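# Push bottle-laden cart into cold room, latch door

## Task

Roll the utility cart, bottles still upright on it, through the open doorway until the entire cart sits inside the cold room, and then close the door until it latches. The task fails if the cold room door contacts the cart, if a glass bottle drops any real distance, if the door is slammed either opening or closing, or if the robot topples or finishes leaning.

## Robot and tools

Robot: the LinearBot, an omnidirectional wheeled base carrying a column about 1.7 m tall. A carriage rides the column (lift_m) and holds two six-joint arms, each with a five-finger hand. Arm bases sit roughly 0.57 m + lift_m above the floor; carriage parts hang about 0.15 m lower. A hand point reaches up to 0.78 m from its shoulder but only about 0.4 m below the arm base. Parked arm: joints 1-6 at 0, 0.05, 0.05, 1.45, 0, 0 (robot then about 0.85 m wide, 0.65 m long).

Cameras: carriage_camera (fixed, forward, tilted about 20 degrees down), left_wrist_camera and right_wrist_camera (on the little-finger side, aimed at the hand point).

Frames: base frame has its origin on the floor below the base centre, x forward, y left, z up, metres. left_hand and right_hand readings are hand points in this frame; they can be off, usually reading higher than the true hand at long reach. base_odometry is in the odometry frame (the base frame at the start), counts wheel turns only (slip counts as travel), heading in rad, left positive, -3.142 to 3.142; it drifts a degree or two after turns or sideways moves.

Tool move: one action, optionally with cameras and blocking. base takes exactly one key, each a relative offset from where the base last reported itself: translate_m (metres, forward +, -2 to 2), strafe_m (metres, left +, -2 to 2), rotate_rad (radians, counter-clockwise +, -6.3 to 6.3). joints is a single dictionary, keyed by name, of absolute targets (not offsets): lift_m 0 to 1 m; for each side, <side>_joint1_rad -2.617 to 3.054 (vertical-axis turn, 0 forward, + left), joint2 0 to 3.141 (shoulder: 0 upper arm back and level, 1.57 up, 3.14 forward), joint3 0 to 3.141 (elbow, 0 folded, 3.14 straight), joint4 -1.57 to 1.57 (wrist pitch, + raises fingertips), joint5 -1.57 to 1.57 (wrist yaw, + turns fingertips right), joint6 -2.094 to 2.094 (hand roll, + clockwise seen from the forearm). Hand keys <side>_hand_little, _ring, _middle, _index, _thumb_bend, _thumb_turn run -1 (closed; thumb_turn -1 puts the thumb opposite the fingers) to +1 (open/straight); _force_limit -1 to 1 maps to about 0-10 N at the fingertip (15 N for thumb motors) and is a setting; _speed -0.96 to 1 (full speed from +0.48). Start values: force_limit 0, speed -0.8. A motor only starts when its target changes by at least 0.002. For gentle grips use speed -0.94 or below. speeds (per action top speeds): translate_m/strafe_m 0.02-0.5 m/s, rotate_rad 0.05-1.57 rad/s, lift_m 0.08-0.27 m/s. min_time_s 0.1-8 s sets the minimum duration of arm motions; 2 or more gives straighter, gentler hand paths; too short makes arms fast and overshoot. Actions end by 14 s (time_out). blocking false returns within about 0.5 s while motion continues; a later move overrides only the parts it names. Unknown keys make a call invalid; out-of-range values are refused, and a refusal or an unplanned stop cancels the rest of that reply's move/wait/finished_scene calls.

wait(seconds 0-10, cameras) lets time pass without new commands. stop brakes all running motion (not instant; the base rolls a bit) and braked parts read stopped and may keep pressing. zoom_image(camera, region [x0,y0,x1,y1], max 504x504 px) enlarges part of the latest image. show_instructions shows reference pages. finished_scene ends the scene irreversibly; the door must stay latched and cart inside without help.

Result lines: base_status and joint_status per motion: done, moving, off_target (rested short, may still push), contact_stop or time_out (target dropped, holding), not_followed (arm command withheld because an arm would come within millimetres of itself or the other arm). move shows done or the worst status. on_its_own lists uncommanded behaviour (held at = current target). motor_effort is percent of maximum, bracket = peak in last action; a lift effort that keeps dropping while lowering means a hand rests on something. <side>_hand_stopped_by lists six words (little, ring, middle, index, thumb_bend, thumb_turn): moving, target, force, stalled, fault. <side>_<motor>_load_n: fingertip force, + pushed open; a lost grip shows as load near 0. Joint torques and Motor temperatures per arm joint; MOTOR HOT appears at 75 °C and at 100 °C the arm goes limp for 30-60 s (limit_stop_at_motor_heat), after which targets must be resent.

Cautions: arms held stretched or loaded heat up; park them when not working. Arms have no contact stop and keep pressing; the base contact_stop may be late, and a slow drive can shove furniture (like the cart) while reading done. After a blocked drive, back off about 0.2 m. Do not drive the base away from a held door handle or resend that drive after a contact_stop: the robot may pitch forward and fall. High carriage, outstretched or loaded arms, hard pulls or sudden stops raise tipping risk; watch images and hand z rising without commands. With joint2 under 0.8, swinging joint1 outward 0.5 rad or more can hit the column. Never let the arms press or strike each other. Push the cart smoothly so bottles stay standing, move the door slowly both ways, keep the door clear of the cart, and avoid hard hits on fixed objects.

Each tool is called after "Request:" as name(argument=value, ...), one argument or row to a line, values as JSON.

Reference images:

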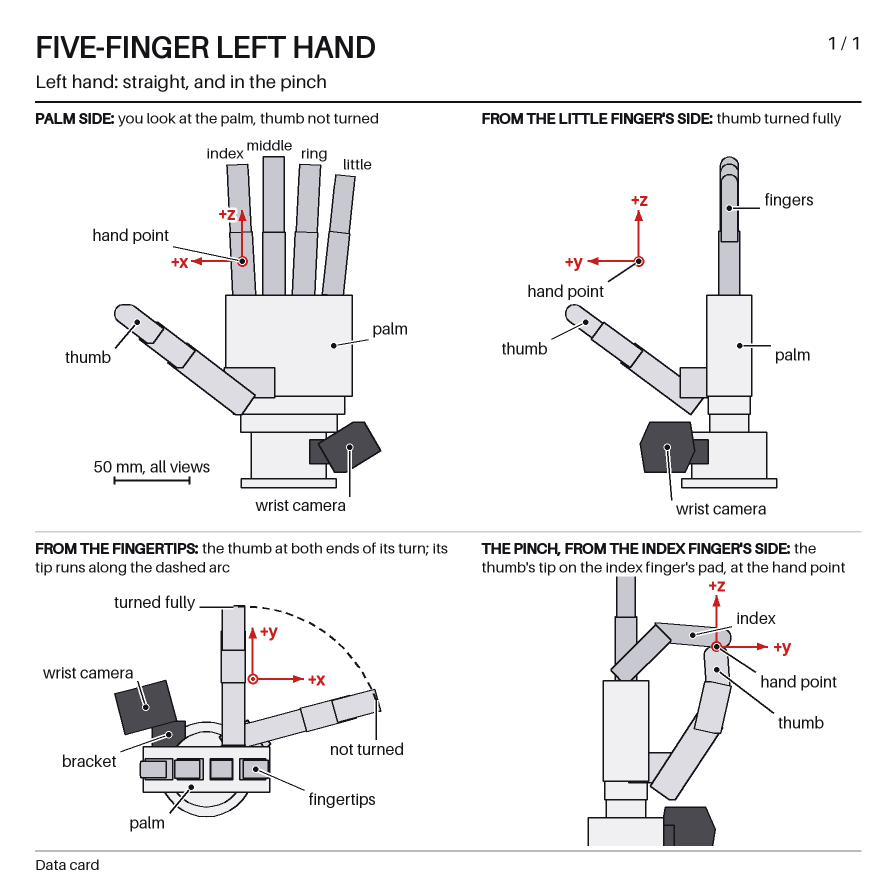

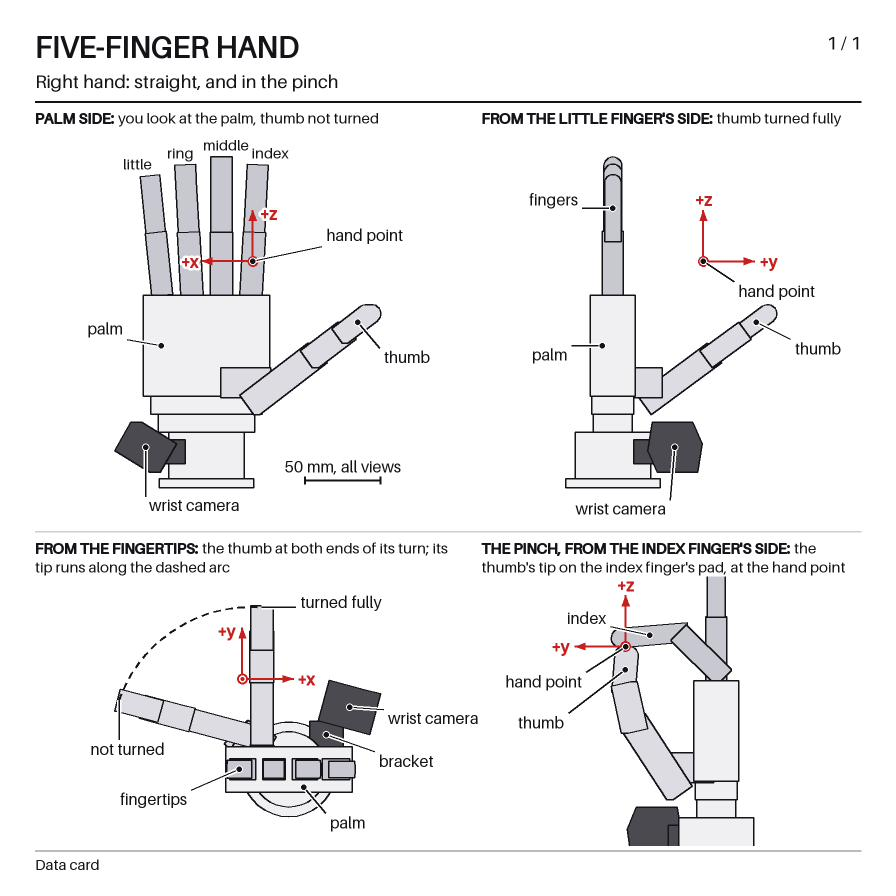

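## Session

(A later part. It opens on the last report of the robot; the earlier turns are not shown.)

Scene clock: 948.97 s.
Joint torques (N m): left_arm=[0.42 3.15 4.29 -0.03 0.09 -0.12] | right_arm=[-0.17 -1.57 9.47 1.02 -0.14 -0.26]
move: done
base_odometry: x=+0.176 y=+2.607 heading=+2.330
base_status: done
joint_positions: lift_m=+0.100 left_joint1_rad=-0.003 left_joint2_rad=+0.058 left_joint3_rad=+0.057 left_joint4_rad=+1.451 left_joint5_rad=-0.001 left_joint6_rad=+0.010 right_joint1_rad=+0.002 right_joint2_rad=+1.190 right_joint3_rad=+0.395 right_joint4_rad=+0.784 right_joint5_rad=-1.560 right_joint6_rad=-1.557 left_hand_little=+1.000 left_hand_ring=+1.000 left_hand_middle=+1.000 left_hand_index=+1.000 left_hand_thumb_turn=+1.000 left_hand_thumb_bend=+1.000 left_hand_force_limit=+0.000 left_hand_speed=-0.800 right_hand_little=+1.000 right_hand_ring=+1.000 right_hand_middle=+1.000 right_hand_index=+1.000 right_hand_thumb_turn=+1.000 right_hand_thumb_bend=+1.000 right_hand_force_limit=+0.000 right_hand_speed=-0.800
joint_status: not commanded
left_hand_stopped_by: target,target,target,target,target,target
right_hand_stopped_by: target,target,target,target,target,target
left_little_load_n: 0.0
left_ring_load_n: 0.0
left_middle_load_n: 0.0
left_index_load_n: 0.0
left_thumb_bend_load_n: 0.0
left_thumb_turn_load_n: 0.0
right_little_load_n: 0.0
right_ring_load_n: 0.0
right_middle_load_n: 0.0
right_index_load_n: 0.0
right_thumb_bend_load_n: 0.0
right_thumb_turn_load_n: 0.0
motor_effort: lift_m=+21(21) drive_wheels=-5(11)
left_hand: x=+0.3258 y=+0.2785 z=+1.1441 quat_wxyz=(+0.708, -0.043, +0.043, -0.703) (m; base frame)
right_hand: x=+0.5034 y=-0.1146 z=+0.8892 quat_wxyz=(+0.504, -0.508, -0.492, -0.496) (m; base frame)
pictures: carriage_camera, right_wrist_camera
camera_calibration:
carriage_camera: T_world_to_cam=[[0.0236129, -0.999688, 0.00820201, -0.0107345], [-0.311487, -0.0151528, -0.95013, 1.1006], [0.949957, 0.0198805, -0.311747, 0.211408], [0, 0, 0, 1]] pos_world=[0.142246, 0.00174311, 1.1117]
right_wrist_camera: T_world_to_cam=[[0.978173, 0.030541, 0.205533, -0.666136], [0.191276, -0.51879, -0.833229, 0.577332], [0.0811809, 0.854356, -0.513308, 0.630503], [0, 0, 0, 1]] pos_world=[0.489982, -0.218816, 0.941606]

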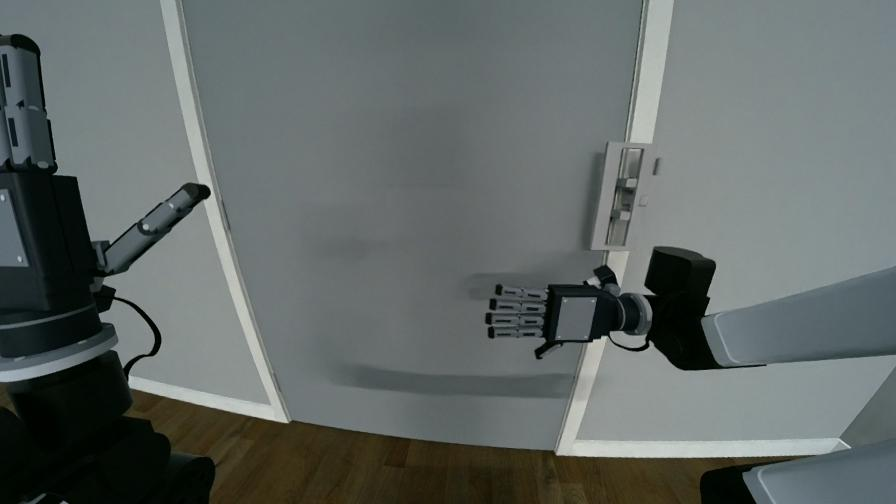

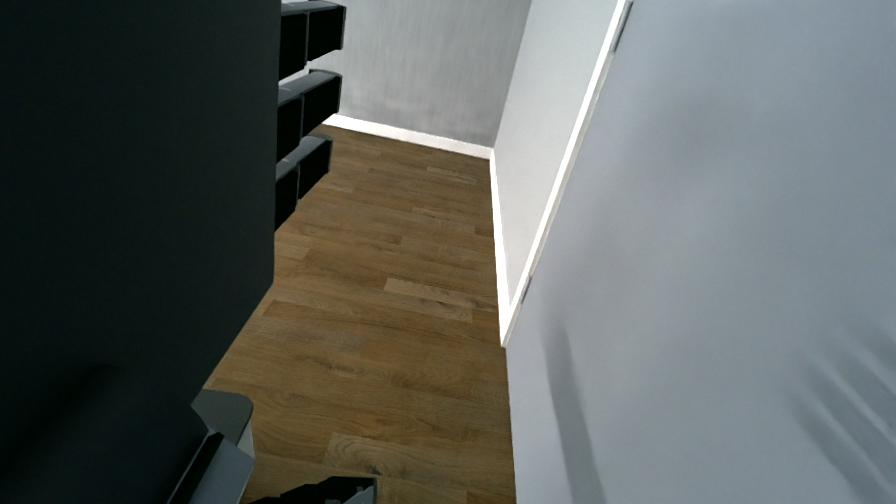

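Request:
zoom_image(
  camera="carriage_camera",
  region=[560, 0, 740, 280],
)

Request:
zoom_image(
  camera="carriage_camera",
  region=[240, 380, 640, 504],
)

Scaled by 1.800 from the camera's 896x504 image, which has a finer 1280x720 frame.

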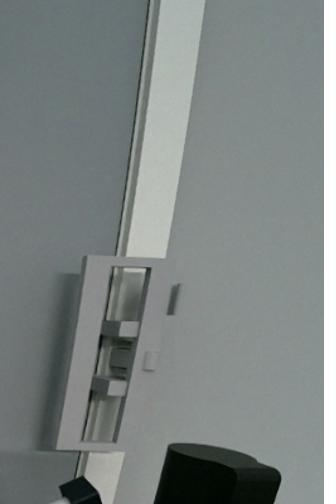

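Scaled by 1.260 from the camera's 896x504 image, which has a finer 1280x720 frame.

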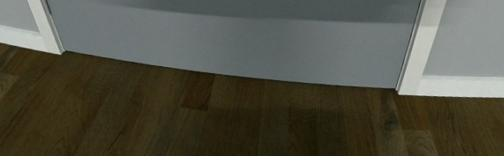

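Request:
move(
  base={"translate_m": -0.2},
  joints={"right_joint1_rad": 0, "right_joint2_rad": 1.5, "right_joint3_rad": 0.65, "right_joint4_rad": 0.85, "right_joint5_rad": 0, "right_joint6_rad": 0, "lift_m": 0.0, "right_hand_little": -1, "right_hand_ring": -1, "right_hand_middle": -1, "right_hand_index": -1},
  min_time_s=3,
  cameras=["carriage_camera"],
)

Scene clock: 965.77 s.
Joint torques (N m): left_arm=[0.47 3.29 4.23 0.04 0.08 -0.11] | right_arm=[-0.14 -4.34 10.22 1.98 0.12 0]
move: done
base_odometry: x=+0.314 y=+2.462 heading=+2.330
base_status: done
joint_positions: lift_m=+0.000 left_joint1_rad=-0.003 left_joint2_rad=+0.058 left_joint3_rad=+0.057 left_joint4_rad=+1.451 left_joint5_rad=-0.001 left_joint6_rad=+0.010 right_joint1_rad=+0.002 right_joint2_rad=+1.486 right_joint3_rad=+0.616 right_joint4_rad=+0.836 right_joint5_rad=-0.012 right_joint6_rad=-0.013 left_hand_little=+1.000 left_hand_ring=+1.000 left_hand_middle=+1.000 left_hand_index=+1.000 left_hand_thumb_turn=+1.000 left_hand_thumb_bend=+1.000 left_hand_force_limit=+0.000 left_hand_speed=-0.800 right_hand_little=-1.000 right_hand_ring=-1.000 right_hand_middle=-1.000 right_hand_index=-1.000 right_hand_thumb_turn=+1.000 right_hand_thumb_bend=+1.000 right_hand_force_limit=+0.000 right_hand_speed=-0.800
joint_status: all done
left_hand_stopped_by: target,target,target,target,target,target
right_hand_stopped_by: target,target,target,target,target,target
left_little_load_n: 0.0
left_ring_load_n: 0.0
left_middle_load_n: 0.0
left_index_load_n: 0.0
left_thumb_bend_load_n: 0.0
left_thumb_turn_load_n: 0.0
right_little_load_n: 0.0
right_ring_load_n: 0.0
right_middle_load_n: 0.0
right_index_load_n: 0.0
right_thumb_bend_load_n: 0.0
right_thumb_turn_load_n: -0.5
motor_effort: lift_m=+23(23) drive_wheels=-2(11)
left_hand: x=+0.3258 y=+0.2785 z=+1.0439 quat_wxyz=(+0.708, -0.043, +0.043, -0.703) (m; base frame)
right_hand: x=+0.6991 y=-0.2755 z=+0.7548 quat_wxyz=(+0.492, -0.515, +0.502, -0.491) (m; base frame)
pictures: carriage_camera
camera_calibration:
carriage_camera: T_world_to_cam=[[0.0236129, -0.999688, 0.00820201, -0.00991344], [-0.311487, -0.0151528, -0.95013, 1.00549], [0.949957, 0.0198805, -0.311747, 0.180202], [0, 0, 0, 1]] pos_world=[0.142246, 0.00174311, 1.0116]

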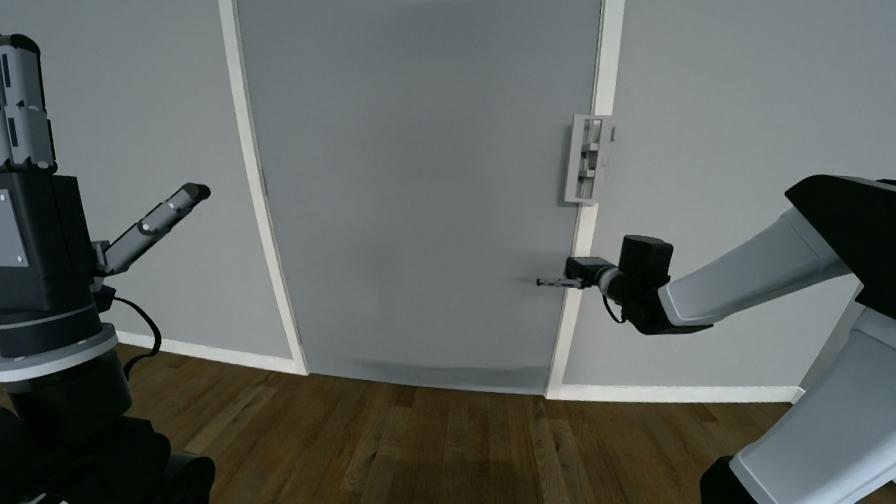

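Request:
move(
  base={"strafe_m": 0.06},
  speeds={"strafe_m": 0.1},
)

Request:
move(
  base={"translate_m": 0.24},
  speeds={"translate_m": 0.08},
  cameras=["right_wrist_camera", "carriage_camera"],
)

Scene clock: 975.80 s.
Joint torques (N m): left_arm=[0.27 3.25 4.25 0.05 0.1 -0.13] | right_arm=[-0.02 -4.34 10.19 1.96 0.08 0]
move: done
base_odometry: x=+0.270 y=+2.421 heading=+2.330
base_status: done
joint_positions: lift_m=+0.000 left_joint1_rad=-0.002 left_joint2_rad=+0.058 left_joint3_rad=+0.057 left_joint4_rad=+1.451 left_joint5_rad=+0.000 left_joint6_rad=+0.010 right_joint1_rad=+0.001 right_joint2_rad=+1.486 right_joint3_rad=+0.616 right_joint4_rad=+0.837 right_joint5_rad=-0.008 right_joint6_rad=-0.013 left_hand_little=+1.000 left_hand_ring=+1.000 left_hand_middle=+1.000 left_hand_index=+1.000 left_hand_thumb_turn=+1.000 left_hand_thumb_bend=+1.000 left_hand_force_limit=+0.000 left_hand_speed=-0.800 right_hand_little=-1.000 right_hand_ring=-1.000 right_hand_middle=-1.000 right_hand_index=-1.000 right_hand_thumb_turn=+1.000 right_hand_thumb_bend=+1.000 right_hand_force_limit=+0.000 right_hand_speed=-0.800
joint_status: not commanded
left_hand_stopped_by: target,target,target,target,target,target
right_hand_stopped_by: target,target,target,target,target,target
left_little_load_n: 0.0
left_ring_load_n: 0.0
left_middle_load_n: 0.0
left_index_load_n: 0.0
left_thumb_bend_load_n: 0.0
left_thumb_turn_load_n: 0.0
right_little_load_n: 0.0
right_ring_load_n: 0.0
right_middle_load_n: 0.0
right_index_load_n: 0.0
right_thumb_bend_load_n: 0.0
right_thumb_turn_load_n: 0.0
motor_effort: lift_m=+23(23) drive_wheels=-4(7)
left_hand: x=+0.3259 y=+0.2784 z=+1.0439 quat_wxyz=(+0.708, -0.043, +0.043, -0.703) (m; base frame)
right_hand: x=+0.6993 y=-0.2769 z=+0.7551 quat_wxyz=(+0.491, -0.513, +0.503, -0.493) (m; base frame)
pictures: none

Scene clock: 979.40 s.
Joint torques (N m): left_arm=[0.42 3.41 4.15 0.06 0.04 -0.12] | right_arm=[-0.06 -4.33 10.22 1.96 0.08 0]
move: done
base_odometry: x=+0.105 y=+2.594 heading=+2.331
base_status: done
joint_positions: lift_m=+0.000 left_joint1_rad=-0.002 left_joint2_rad=+0.058 left_joint3_rad=+0.057 left_joint4_rad=+1.451 left_joint5_rad=+0.000 left_joint6_rad=+0.010 right_joint1_rad=+0.001 right_joint2_rad=+1.486 right_joint3_rad=+0.616 right_joint4_rad=+0.840 right_joint5_rad=-0.008 right_joint6_rad=-0.013 left_hand_little=+1.000 left_hand_ring=+1.000 left_hand_middle=+1.000 left_hand_index=+1.000 left_hand_thumb_turn=+1.000 left_hand_thumb_bend=+1.000 left_hand_force_limit=+0.000 left_hand_speed=-0.800 right_hand_little=-1.000 right_hand_ring=-1.000 right_hand_middle=-1.000 right_hand_index=-1.000 right_hand_thumb_turn=+1.000 right_hand_thumb_bend=+1.000 right_hand_force_limit=+0.000 right_hand_speed=-0.800
joint_status: not commanded
left_hand_stopped_by: target,target,target,target,target,target
right_hand_stopped_by: target,target,target,target,target,target
left_little_load_n: 0.0
left_ring_load_n: 0.0
left_middle_load_n: 0.0
left_index_load_n: 0.0
left_thumb_bend_load_n: 0.0
left_thumb_turn_load_n: 0.0
right_little_load_n: 0.0
right_ring_load_n: 0.0
right_middle_load_n: 0.0
right_index_load_n: 0.0
right_thumb_bend_load_n: 0.0
right_thumb_turn_load_n: -0.5
motor_effort: lift_m=+23(23) drive_wheels=-5(9)
left_hand: x=+0.3258 y=+0.2784 z=+1.0439 quat_wxyz=(+0.708, -0.042, +0.043, -0.703) (m; base frame)
right_hand: x=+0.6995 y=-0.2769 z=+0.7559 quat_wxyz=(+0.492, -0.513, +0.502, -0.493) (m; base frame)
pictures: carriage_camera, right_wrist_camera
camera_calibration:
carriage_camera: T_world_to_cam=[[0.0236129, -0.999688, 0.00820201, -0.00991344], [-0.311487, -0.0151528, -0.95013, 1.00549], [0.949957, 0.0198805, -0.311747, 0.180202], [0, 0, 0, 1]] pos_world=[0.142246, 0.00174311, 1.0116]
right_wrist_camera: T_world_to_cam=[[0.011984, -0.240931, -0.970468, 0.663991], [-0.530892, 0.820916, -0.210359, 0.749863], [0.847355, 0.517735, -0.118071, -0.243188], [0, 0, 0, 1]] pos_world=[0.596206, -0.329691, 0.773409]

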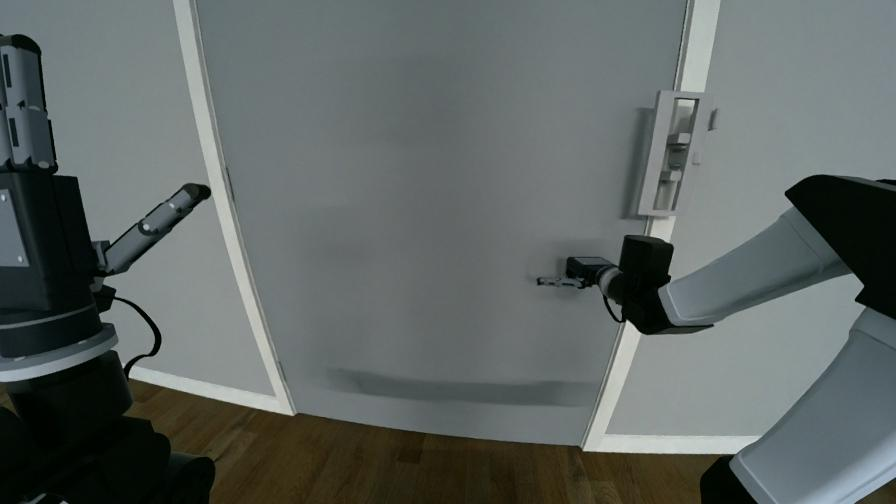

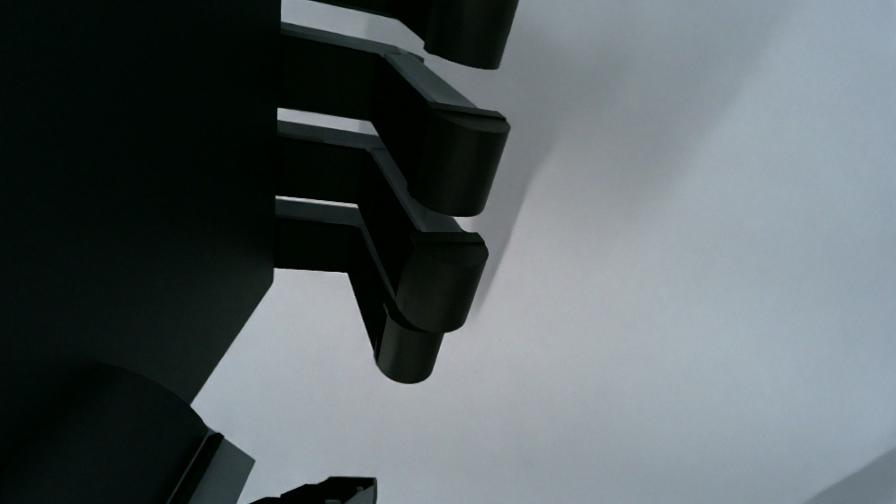

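Request:
move(
  base={"translate_m": 0.05},
  speeds={"translate_m": 0.04},
)

Request:
move(
  base={"translate_m": 0.04},
  speeds={"translate_m": 0.04},
  cameras=["right_wrist_camera"],
)

Scene clock: 985.57 s.
Joint torques (N m): left_arm=[0.38 3.25 4.19 0.02 0.06 -0.11] | right_arm=[-0.05 -4.31 10.17 1.93 0.08 0]
move: done
base_odometry: x=+0.070 y=+2.630 heading=+2.331
base_status: done
joint_positions: lift_m=+0.000 left_joint1_rad=-0.002 left_joint2_rad=+0.058 left_joint3_rad=+0.057 left_joint4_rad=+1.451 left_joint5_rad=+0.000 left_joint6_rad=+0.010 right_joint1_rad=+0.001 right_joint2_rad=+1.486 right_joint3_rad=+0.616 right_joint4_rad=+0.841 right_joint5_rad=-0.008 right_joint6_rad=-0.013 left_hand_little=+1.000 left_hand_ring=+1.000 left_hand_middle=+1.000 left_hand_index=+1.000 left_hand_thumb_turn=+1.000 left_hand_thumb_bend=+1.000 left_hand_force_limit=+0.000 left_hand_speed=-0.800 right_hand_little=-1.000 right_hand_ring=-1.000 right_hand_middle=-1.000 right_hand_index=-1.000 right_hand_thumb_turn=+1.000 right_hand_thumb_bend=+1.000 right_hand_force_limit=+0.000 right_hand_speed=-0.800
joint_status: not commanded
left_hand_stopped_by: target,target,target,target,target,target
right_hand_stopped_by: target,target,target,target,target,target
left_little_load_n: 0.0
left_ring_load_n: 0.0
left_middle_load_n: 0.0
left_index_load_n: 0.0
left_thumb_bend_load_n: 0.0
left_thumb_turn_load_n: 0.0
right_little_load_n: 0.0
right_ring_load_n: 0.0
right_middle_load_n: 0.0
right_index_load_n: 0.0
right_thumb_bend_load_n: 0.0
right_thumb_turn_load_n: -0.5
motor_effort: lift_m=+23(23) drive_wheels=-5(9)
left_hand: x=+0.3257 y=+0.2784 z=+1.0439 quat_wxyz=(+0.708, -0.042, +0.043, -0.703) (m; base frame)
right_hand: x=+0.6997 y=-0.2769 z=+0.7560 quat_wxyz=(+0.492, -0.513, +0.502, -0.494) (m; base frame)
pictures: none

Scene clock: 987.00 s.
Joint torques (N m): left_arm=[0.27 3.33 4.12 0.01 0.05 -0.11] | right_arm=[-1.81 5.91 15.79 2.67 -0.52 -0.09]
move: done
base_odometry: x=+0.043 y=+2.659 heading=+2.331
base_status: done
joint_positions: lift_m=+0.000 left_joint1_rad=-0.002 left_joint2_rad=+0.058 left_joint3_rad=+0.057 left_joint4_rad=+1.451 left_joint5_rad=+0.000 left_joint6_rad=+0.010 right_joint1_rad=+0.023 right_joint2_rad=+1.374 right_joint3_rad=+0.555 right_joint4_rad=+0.760 right_joint5_rad=+0.044 right_joint6_rad=-0.003 left_hand_little=+1.000 left_hand_ring=+1.000 left_hand_middle=+1.000 left_hand_index=+1.000 left_hand_thumb_turn=+1.000 left_hand_thumb_bend=+1.000 left_hand_force_limit=+0.000 left_hand_speed=-0.800 right_hand_little=-1.002 right_hand_ring=-1.001 right_hand_middle=-1.000 right_hand_index=-1.000 right_hand_thumb_turn=+1.000 right_hand_thumb_bend=+1.000 right_hand_force_limit=+0.000 right_hand_speed=-0.800
joint_status: not commanded
left_hand_stopped_by: target,target,target,target,target,target
right_hand_stopped_by: target,target,target,target,target,target
left_little_load_n: 0.0
left_ring_load_n: -0.5
left_middle_load_n: 0.0
left_index_load_n: 0.0
left_thumb_bend_load_n: 0.0
left_thumb_turn_load_n: 0.0
right_little_load_n: -22.5
right_ring_load_n: -7.0
right_middle_load_n: 0.0
right_index_load_n: 0.0
right_thumb_bend_load_n: 0.0
right_thumb_turn_load_n: 0.0
motor_effort: lift_m=+21(23) drive_wheels=+13(16)
left_hand: x=+0.3257 y=+0.2784 z=+1.0441 quat_wxyz=(+0.708, -0.042, +0.043, -0.703) (m; base frame)
right_hand: x=+0.6764 y=-0.2767 z=+0.7548 quat_wxyz=(+0.478, -0.510, +0.519, -0.492) (m; base frame)
pictures: right_wrist_camera
camera_calibration:
right_wrist_camera: T_world_to_cam=[[-0.0237835, -0.2337, -0.972018, 0.690599], [-0.511056, 0.838491, -0.189092, 0.712561], [0.859219, 0.492258, -0.139376, -0.222711], [0, 0, 0, 1]] pos_world=[0.57194, -0.326451, 0.774973]

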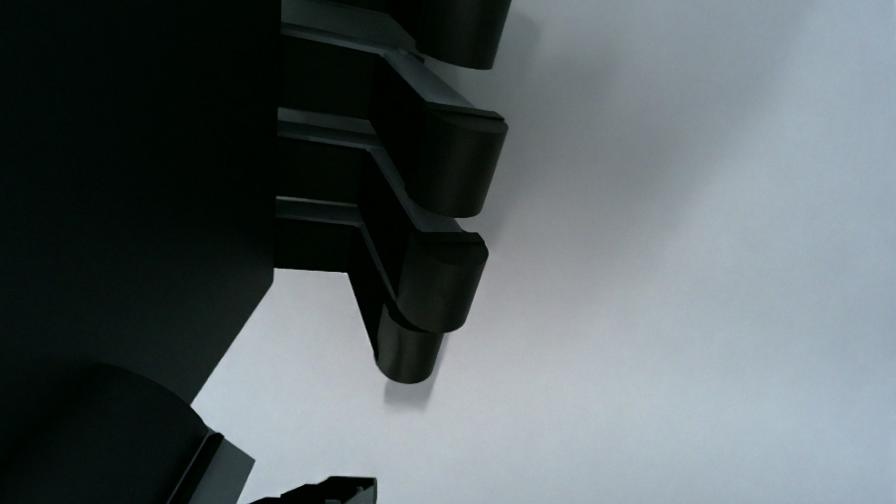

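Request:
move(
  base={"translate_m": 0.03},
  speeds={"translate_m": 0.03},
)

Request:
move(
  base={"translate_m": -0.3},
  speeds={"translate_m": 0.08},
  joints={"lift_m": 0.1},
  cameras=["carriage_camera"],
)

Request:
zoom_image(
  camera="carriage_camera",
  region=[520, 60, 700, 280],
)

Scene clock: 995.40 s.
Joint torques (N m): left_arm=[0.46 3.33 4.22 0.06 0.06 -0.15] | right_arm=[-3.69 16.06 21.63 3.23 -0.9 -0.11]
Motor temperatures (°C): left_arm=[23 25 34 29 25 22] | right_arm=[26 31 46 37 25 22]
move: contact_stop
base_odometry: x=+0.024 y=+2.678 heading=+2.329
base_status: translate_m contact_stop (by the wheels' count: +0.027 of +0.030)
joint_positions: lift_m=+0.000 left_joint1_rad=-0.002 left_joint2_rad=+0.058 left_joint3_rad=+0.057 left_joint4_rad=+1.450 left_joint5_rad=+0.000 left_joint6_rad=+0.010 right_joint1_rad=+0.046 right_joint2_rad=+1.263 right_joint3_rad=+0.491 right_joint4_rad=+0.700 right_joint5_rad=+0.077 right_joint6_rad=+0.000 left_hand_little=+1.000 left_hand_ring=+1.000 left_hand_middle=+1.000 left_hand_index=+1.000 left_hand_thumb_turn=+1.000 left_hand_thumb_bend=+1.000 left_hand_force_limit=+0.000 left_hand_speed=-0.800 right_hand_little=-1.002 right_hand_ring=-1.001 right_hand_middle=-1.001 right_hand_index=-1.000 right_hand_thumb_turn=+1.000 right_hand_thumb_bend=+1.000 right_hand_force_limit=+0.000 right_hand_speed=-0.800
joint_status: not commanded
left_hand_stopped_by: target,target,target,target,target,target
right_hand_stopped_by: target,target,target,target,target,target
left_little_load_n: 0.0
left_ring_load_n: 0.0
left_middle_load_n: 0.0
left_index_load_n: 0.0
left_thumb_bend_load_n: 0.0
left_thumb_turn_load_n: 0.0
right_little_load_n: -23.0
right_ring_load_n: -14.0
right_middle_load_n: -4.0
right_index_load_n: -0.5
right_thumb_bend_load_n: 0.0
right_thumb_turn_load_n: 0.0
motor_effort: lift_m=+19(21) drive_wheels=+21(41)
left_hand: x=+0.3261 y=+0.2784 z=+1.0442 quat_wxyz=(+0.708, -0.043, +0.043, -0.703) (m; base frame)
right_hand: x=+0.6533 y=-0.2738 z=+0.7545 quat_wxyz=(+0.473, -0.511, +0.524, -0.491) (m; base frame)
pictures: none

not run: a stop that you did not command came earlier in this reply.

This scene's latest camera images include none from carriage_camera. They are from: right_wrist_camera. carriage_camera's image comes with the result of a call that names it in "cameras".

Request:
move(
  base={"translate_m": -0.3},
  speeds={"translate_m": 0.06},
  cameras=["carriage_camera"],
)

Request:
zoom_image(
  camera="carriage_camera",
  region=[520, 60, 700, 280],
)

Scene clock: 1005.40 s.
Joint torques (N m): left_arm=[0.31 3.32 4.11 0.04 0.05 -0.12] | right_arm=[-0.43 -5.05 9.78 1.96 -0.14 -0.11]
Motor temperatures (°C): left_arm=[23 25 34 29 25 22] | right_arm=[26 34 53 38 25 22]
move: done
base_odometry: x=+0.230 y=+2.460 heading=+2.328
base_status: done
joint_positions: lift_m=+0.000 left_joint1_rad=-0.002 left_joint2_rad=+0.058 left_joint3_rad=+0.057 left_joint4_rad=+1.449 left_joint5_rad=+0.000 left_joint6_rad=+0.010 right_joint1_rad=+0.006 right_joint2_rad=+1.493 right_joint3_rad=+0.621 right_joint4_rad=+0.837 right_joint5_rad=+0.012 right_joint6_rad=+0.000 left_hand_little=+1.000 left_hand_ring=+1.000 left_hand_middle=+1.000 left_hand_index=+1.000 left_hand_thumb_turn=+1.000 left_hand_thumb_bend=+1.000 left_hand_force_limit=+0.000 left_hand_speed=-0.800 right_hand_little=-1.000 right_hand_ring=-1.000 right_hand_middle=-1.000 right_hand_index=-1.000 right_hand_thumb_turn=+1.000 right_hand_thumb_bend=+1.000 right_hand_force_limit=+0.000 right_hand_speed=-0.800
joint_status: not commanded
left_hand_stopped_by: target,target,target,target,target,target
right_hand_stopped_by: target,target,target,target,target,target
left_little_load_n: 0.0
left_ring_load_n: 0.0
left_middle_load_n: 0.0
left_index_load_n: 0.0
left_thumb_bend_load_n: 0.0
left_thumb_turn_load_n: 0.0
right_little_load_n: 0.0
right_ring_load_n: 0.0
right_middle_load_n: 0.0
right_index_load_n: 0.0
right_thumb_bend_load_n: 0.0
right_thumb_turn_load_n: 0.0
motor_effort: lift_m=+21(21) drive_wheels=-9(15)
left_hand: x=+0.3263 y=+0.2784 z=+1.0439 quat_wxyz=(+0.708, -0.043, +0.044, -0.703) (m; base frame)
right_hand: x=+0.7012 y=-0.2776 z=+0.7545 quat_wxyz=(+0.489, -0.507, +0.510, -0.493) (m; base frame)
pictures: carriage_camera
camera_calibration:
carriage_camera: T_world_to_cam=[[0.0236129, -0.999688, 0.00820201, -0.00991508], [-0.311487, -0.0151528, -0.95013, 1.00568], [0.949957, 0.0198805, -0.311747, 0.180264], [0, 0, 0, 1]] pos_world=[0.142246, 0.00174311, 1.0118]

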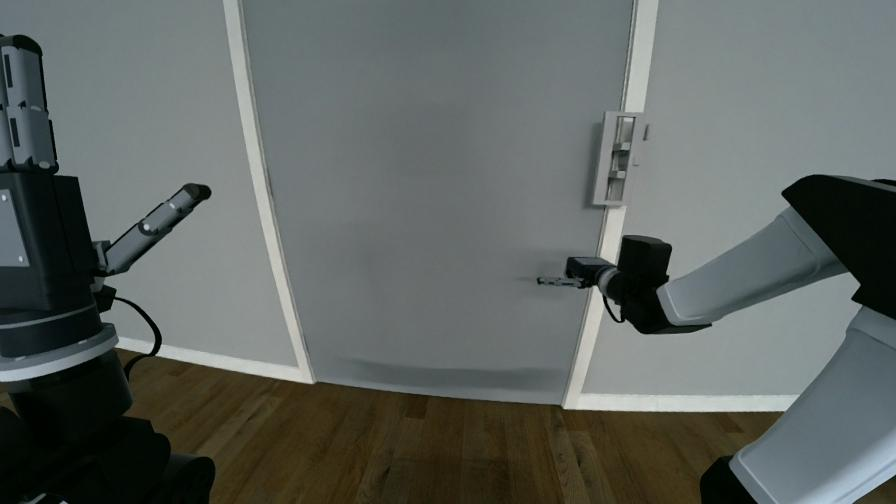

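Scaled by 2.291 from the camera's 896x504 image, which has a finer 1280x720 frame.

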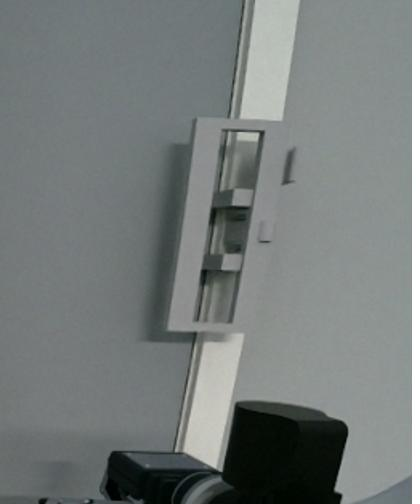

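Request:
move(
  base={"strafe_m": -0.4},
  speeds={"strafe_m": 0.2},
  joints={"right_joint1_rad": 0, "right_joint2_rad": 0.05, "right_joint3_rad": 0.05, "right_joint4_rad": 1.45, "right_joint5_rad": 0, "right_joint6_rad": 0, "lift_m": 0.2},
  min_time_s=3,
)

Request:
move(
  base={"translate_m": 0.38},
  speeds={"translate_m": 0.15},
  cameras=["carriage_camera"],
)

Request:
zoom_image(
  camera="carriage_camera",
  region=[330, 100, 580, 400],
)

Scene clock: 1028.67 s.
Joint torques (N m): left_arm=[0.42 3.11 4.05 0.03 0.04 -0.1] | right_arm=[-0.43 2.96 4.63 0.11 -0.13 -0.12]
Motor temperatures (°C): left_arm=[23 25 33 29 25 22] | right_arm=[26 33 48 36 25 22]
move: done
base_odometry: x=+0.521 y=+2.735 heading=+2.328
base_status: done
joint_positions: lift_m=+0.200 left_joint1_rad=-0.002 left_joint2_rad=+0.058 left_joint3_rad=+0.057 left_joint4_rad=+1.449 left_joint5_rad=+0.000 left_joint6_rad=+0.010 right_joint1_rad=+0.006 right_joint2_rad=+0.061 right_joint3_rad=+0.064 right_joint4_rad=+1.437 right_joint5_rad=+0.009 right_joint6_rad=+0.000 left_hand_little=+1.000 left_hand_ring=+1.000 left_hand_middle=+1.000 left_hand_index=+1.000 left_hand_thumb_turn=+1.000 left_hand_thumb_bend=+1.000 left_hand_force_limit=+0.000 left_hand_speed=-0.800 right_hand_little=-1.000 right_hand_ring=-1.000 right_hand_middle=-1.000 right_hand_index=-1.000 right_hand_thumb_turn=+1.000 right_hand_thumb_bend=+1.000 right_hand_force_limit=+0.000 right_hand_speed=-0.800
joint_status: all done
left_hand_stopped_by: target,target,target,target,target,target
right_hand_stopped_by: target,target,target,target,target,target
left_little_load_n: 0.0
left_ring_load_n: 0.0
left_middle_load_n: 0.0
left_index_load_n: 0.0
left_thumb_bend_load_n: 0.0
left_thumb_turn_load_n: 0.0
right_little_load_n: 0.0
right_ring_load_n: 0.0
right_middle_load_n: 0.0
right_index_load_n: 0.0
right_thumb_bend_load_n: 0.0
right_thumb_turn_load_n: -0.5
motor_effort: lift_m=+21(26) drive_wheels=-3(9)
left_hand: x=+0.3263 y=+0.2784 z=+1.2439 quat_wxyz=(+0.708, -0.043, +0.044, -0.703) (m; base frame)
right_hand: x=+0.3279 y=-0.2791 z=+1.2453 quat_wxyz=(+0.707, -0.043, +0.049, -0.704) (m; base frame)
pictures: none

Scene clock: 1032.10 s.
Joint torques (N m): left_arm=[0.31 3.25 4.14 0.03 0.05 -0.11] | right_arm=[-0.44 2.96 4.62 0.04 -0.13 -0.11]
move: done
base_odometry: x=+0.261 y=+3.011 heading=+2.327
base_status: done
joint_positions: lift_m=+0.200 left_joint1_rad=-0.002 left_joint2_rad=+0.058 left_joint3_rad=+0.057 left_joint4_rad=+1.451 left_joint5_rad=+0.000 left_joint6_rad=+0.010 right_joint1_rad=+0.006 right_joint2_rad=+0.061 right_joint3_rad=+0.064 right_joint4_rad=+1.444 right_joint5_rad=+0.009 right_joint6_rad=+0.000 left_hand_little=+1.000 left_hand_ring=+1.000 left_hand_middle=+1.000 left_hand_index=+1.000 left_hand_thumb_turn=+1.000 left_hand_thumb_bend=+1.000 left_hand_force_limit=+0.000 left_hand_speed=-0.800 right_hand_little=-1.000 right_hand_ring=-1.000 right_hand_middle=-1.000 right_hand_index=-1.000 right_hand_thumb_turn=+1.000 right_hand_thumb_bend=+1.000 right_hand_force_limit=+0.000 right_hand_speed=-0.800
joint_status: not commanded
left_hand_stopped_by: target,target,target,target,target,target
right_hand_stopped_by: target,target,target,target,target,target
left_little_load_n: 0.0
left_ring_load_n: 0.0
left_middle_load_n: 0.0
left_index_load_n: 0.0
left_thumb_bend_load_n: 0.0
left_thumb_turn_load_n: 0.0
right_little_load_n: 0.0
right_ring_load_n: 0.0
right_middle_load_n: -0.5
right_index_load_n: 0.0
right_thumb_bend_load_n: 0.0
right_thumb_turn_load_n: 0.0
motor_effort: lift_m=+21(21) drive_wheels=-6(9)
left_hand: x=+0.3259 y=+0.2784 z=+1.2440 quat_wxyz=(+0.708, -0.043, +0.043, -0.703) (m; base frame)
right_hand: x=+0.3260 y=-0.2792 z=+1.2459 quat_wxyz=(+0.707, -0.041, +0.047, -0.704) (m; base frame)
pictures: carriage_camera
camera_calibration:
carriage_camera: T_world_to_cam=[[0.0236129, -0.999688, 0.00820201, -0.0115547], [-0.311487, -0.0151528, -0.95013, 1.19561], [0.949957, 0.0198805, -0.311747, 0.242583], [0, 0, 0, 1]] pos_world=[0.142246, 0.00174311, 1.2117]

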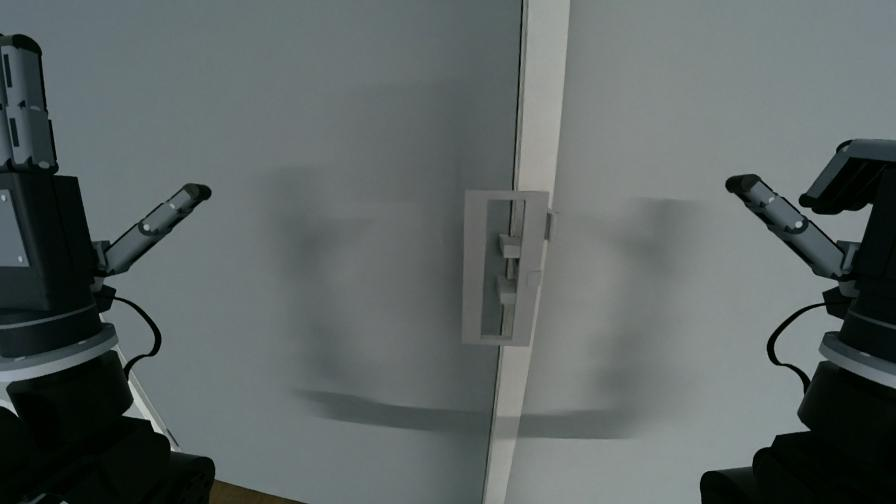

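Scaled by 1.680 from the camera's 896x504 image, which has a finer 1280x720 frame.

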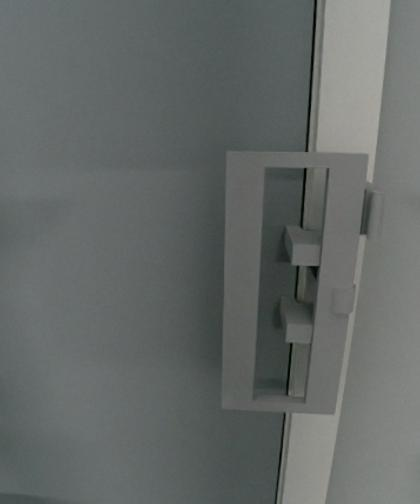

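Request:
move(
  base={"translate_m": -0.5},
  speeds={"translate_m": 0.2},
  joints={"lift_m": 0.1},
  cameras=["carriage_camera"],
)

Request:
zoom_image(
  camera="carriage_camera",
  region=[250, 0, 600, 400],
)

Scene clock: 1055.03 s.
Joint torques (N m): left_arm=[0.39 3.28 4.1 0.04 0.07 -0.13] | right_arm=[-0.44 3.22 5.23 0.04 -0.12 -0.11]
Motor temperatures (°C): left_arm=[23 25 33 28 25 22] | right_arm=[26 31 42 33 25 22]
move: done
base_odometry: x=+0.604 y=+2.648 heading=+2.327
base_status: done
joint_positions: lift_m=+0.100 left_joint1_rad=-0.002 left_joint2_rad=+0.058 left_joint3_rad=+0.057 left_joint4_rad=+1.450 left_joint5_rad=+0.000 left_joint6_rad=+0.010 right_joint1_rad=+0.005 right_joint2_rad=+0.059 right_joint3_rad=+0.058 right_joint4_rad=+1.445 right_joint5_rad=+0.008 right_joint6_rad=+0.000 left_hand_little=+1.000 left_hand_ring=+1.000 left_hand_middle=+1.000 left_hand_index=+1.000 left_hand_thumb_turn=+1.000 left_hand_thumb_bend=+1.000 left_hand_force_limit=+0.000 left_hand_speed=-0.800 right_hand_little=-1.000 right_hand_ring=-1.000 right_hand_middle=-1.000 right_hand_index=-1.000 right_hand_thumb_turn=+1.000 right_hand_thumb_bend=+1.000 right_hand_force_limit=+0.000 right_hand_speed=-0.800
joint_status: all done
left_hand_stopped_by: target,target,target,target,target,target
right_hand_stopped_by: target,target,target,target,target,target
left_little_load_n: 0.0
left_ring_load_n: -0.5
left_middle_load_n: 0.0
left_index_load_n: 0.0
left_thumb_bend_load_n: 0.0
left_thumb_turn_load_n: 0.0
right_little_load_n: 0.0
right_ring_load_n: 0.0
right_middle_load_n: 0.0
right_index_load_n: 0.0
right_thumb_bend_load_n: 0.0
right_thumb_turn_load_n: 0.0
motor_effort: lift_m=+23(23) drive_wheels=-3(12)
left_hand: x=+0.3261 y=+0.2784 z=+1.1438 quat_wxyz=(+0.708, -0.043, +0.043, -0.703) (m; base frame)
right_hand: x=+0.3270 y=-0.2791 z=+1.1438 quat_wxyz=(+0.707, -0.042, +0.048, -0.704) (m; base frame)
pictures: carriage_camera
camera_calibration:
carriage_camera: T_world_to_cam=[[0.0236129, -0.999688, 0.00820201, -0.0107336], [-0.311487, -0.0151528, -0.95013, 1.1005], [0.949957, 0.0198805, -0.311747, 0.211377], [0, 0, 0, 1]] pos_world=[0.142246, 0.00174311, 1.1116]

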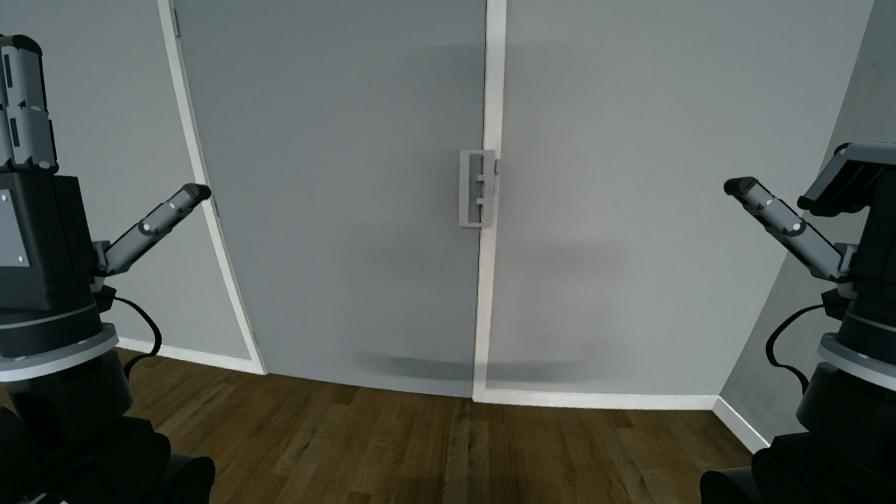

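Scaled by 1.260 from the camera's 896x504 image, which has a finer 1280x720 frame.

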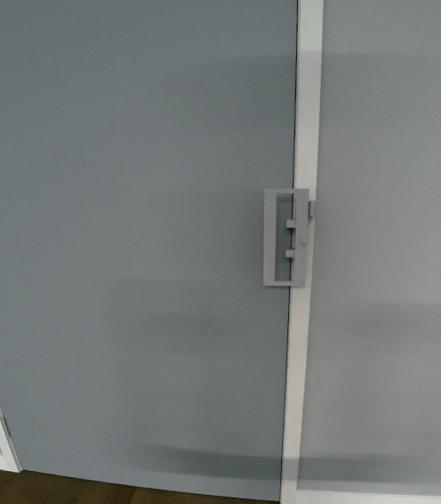

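Request:
finished_scene(
  scene=1,
)

The scene is finished: the task was done.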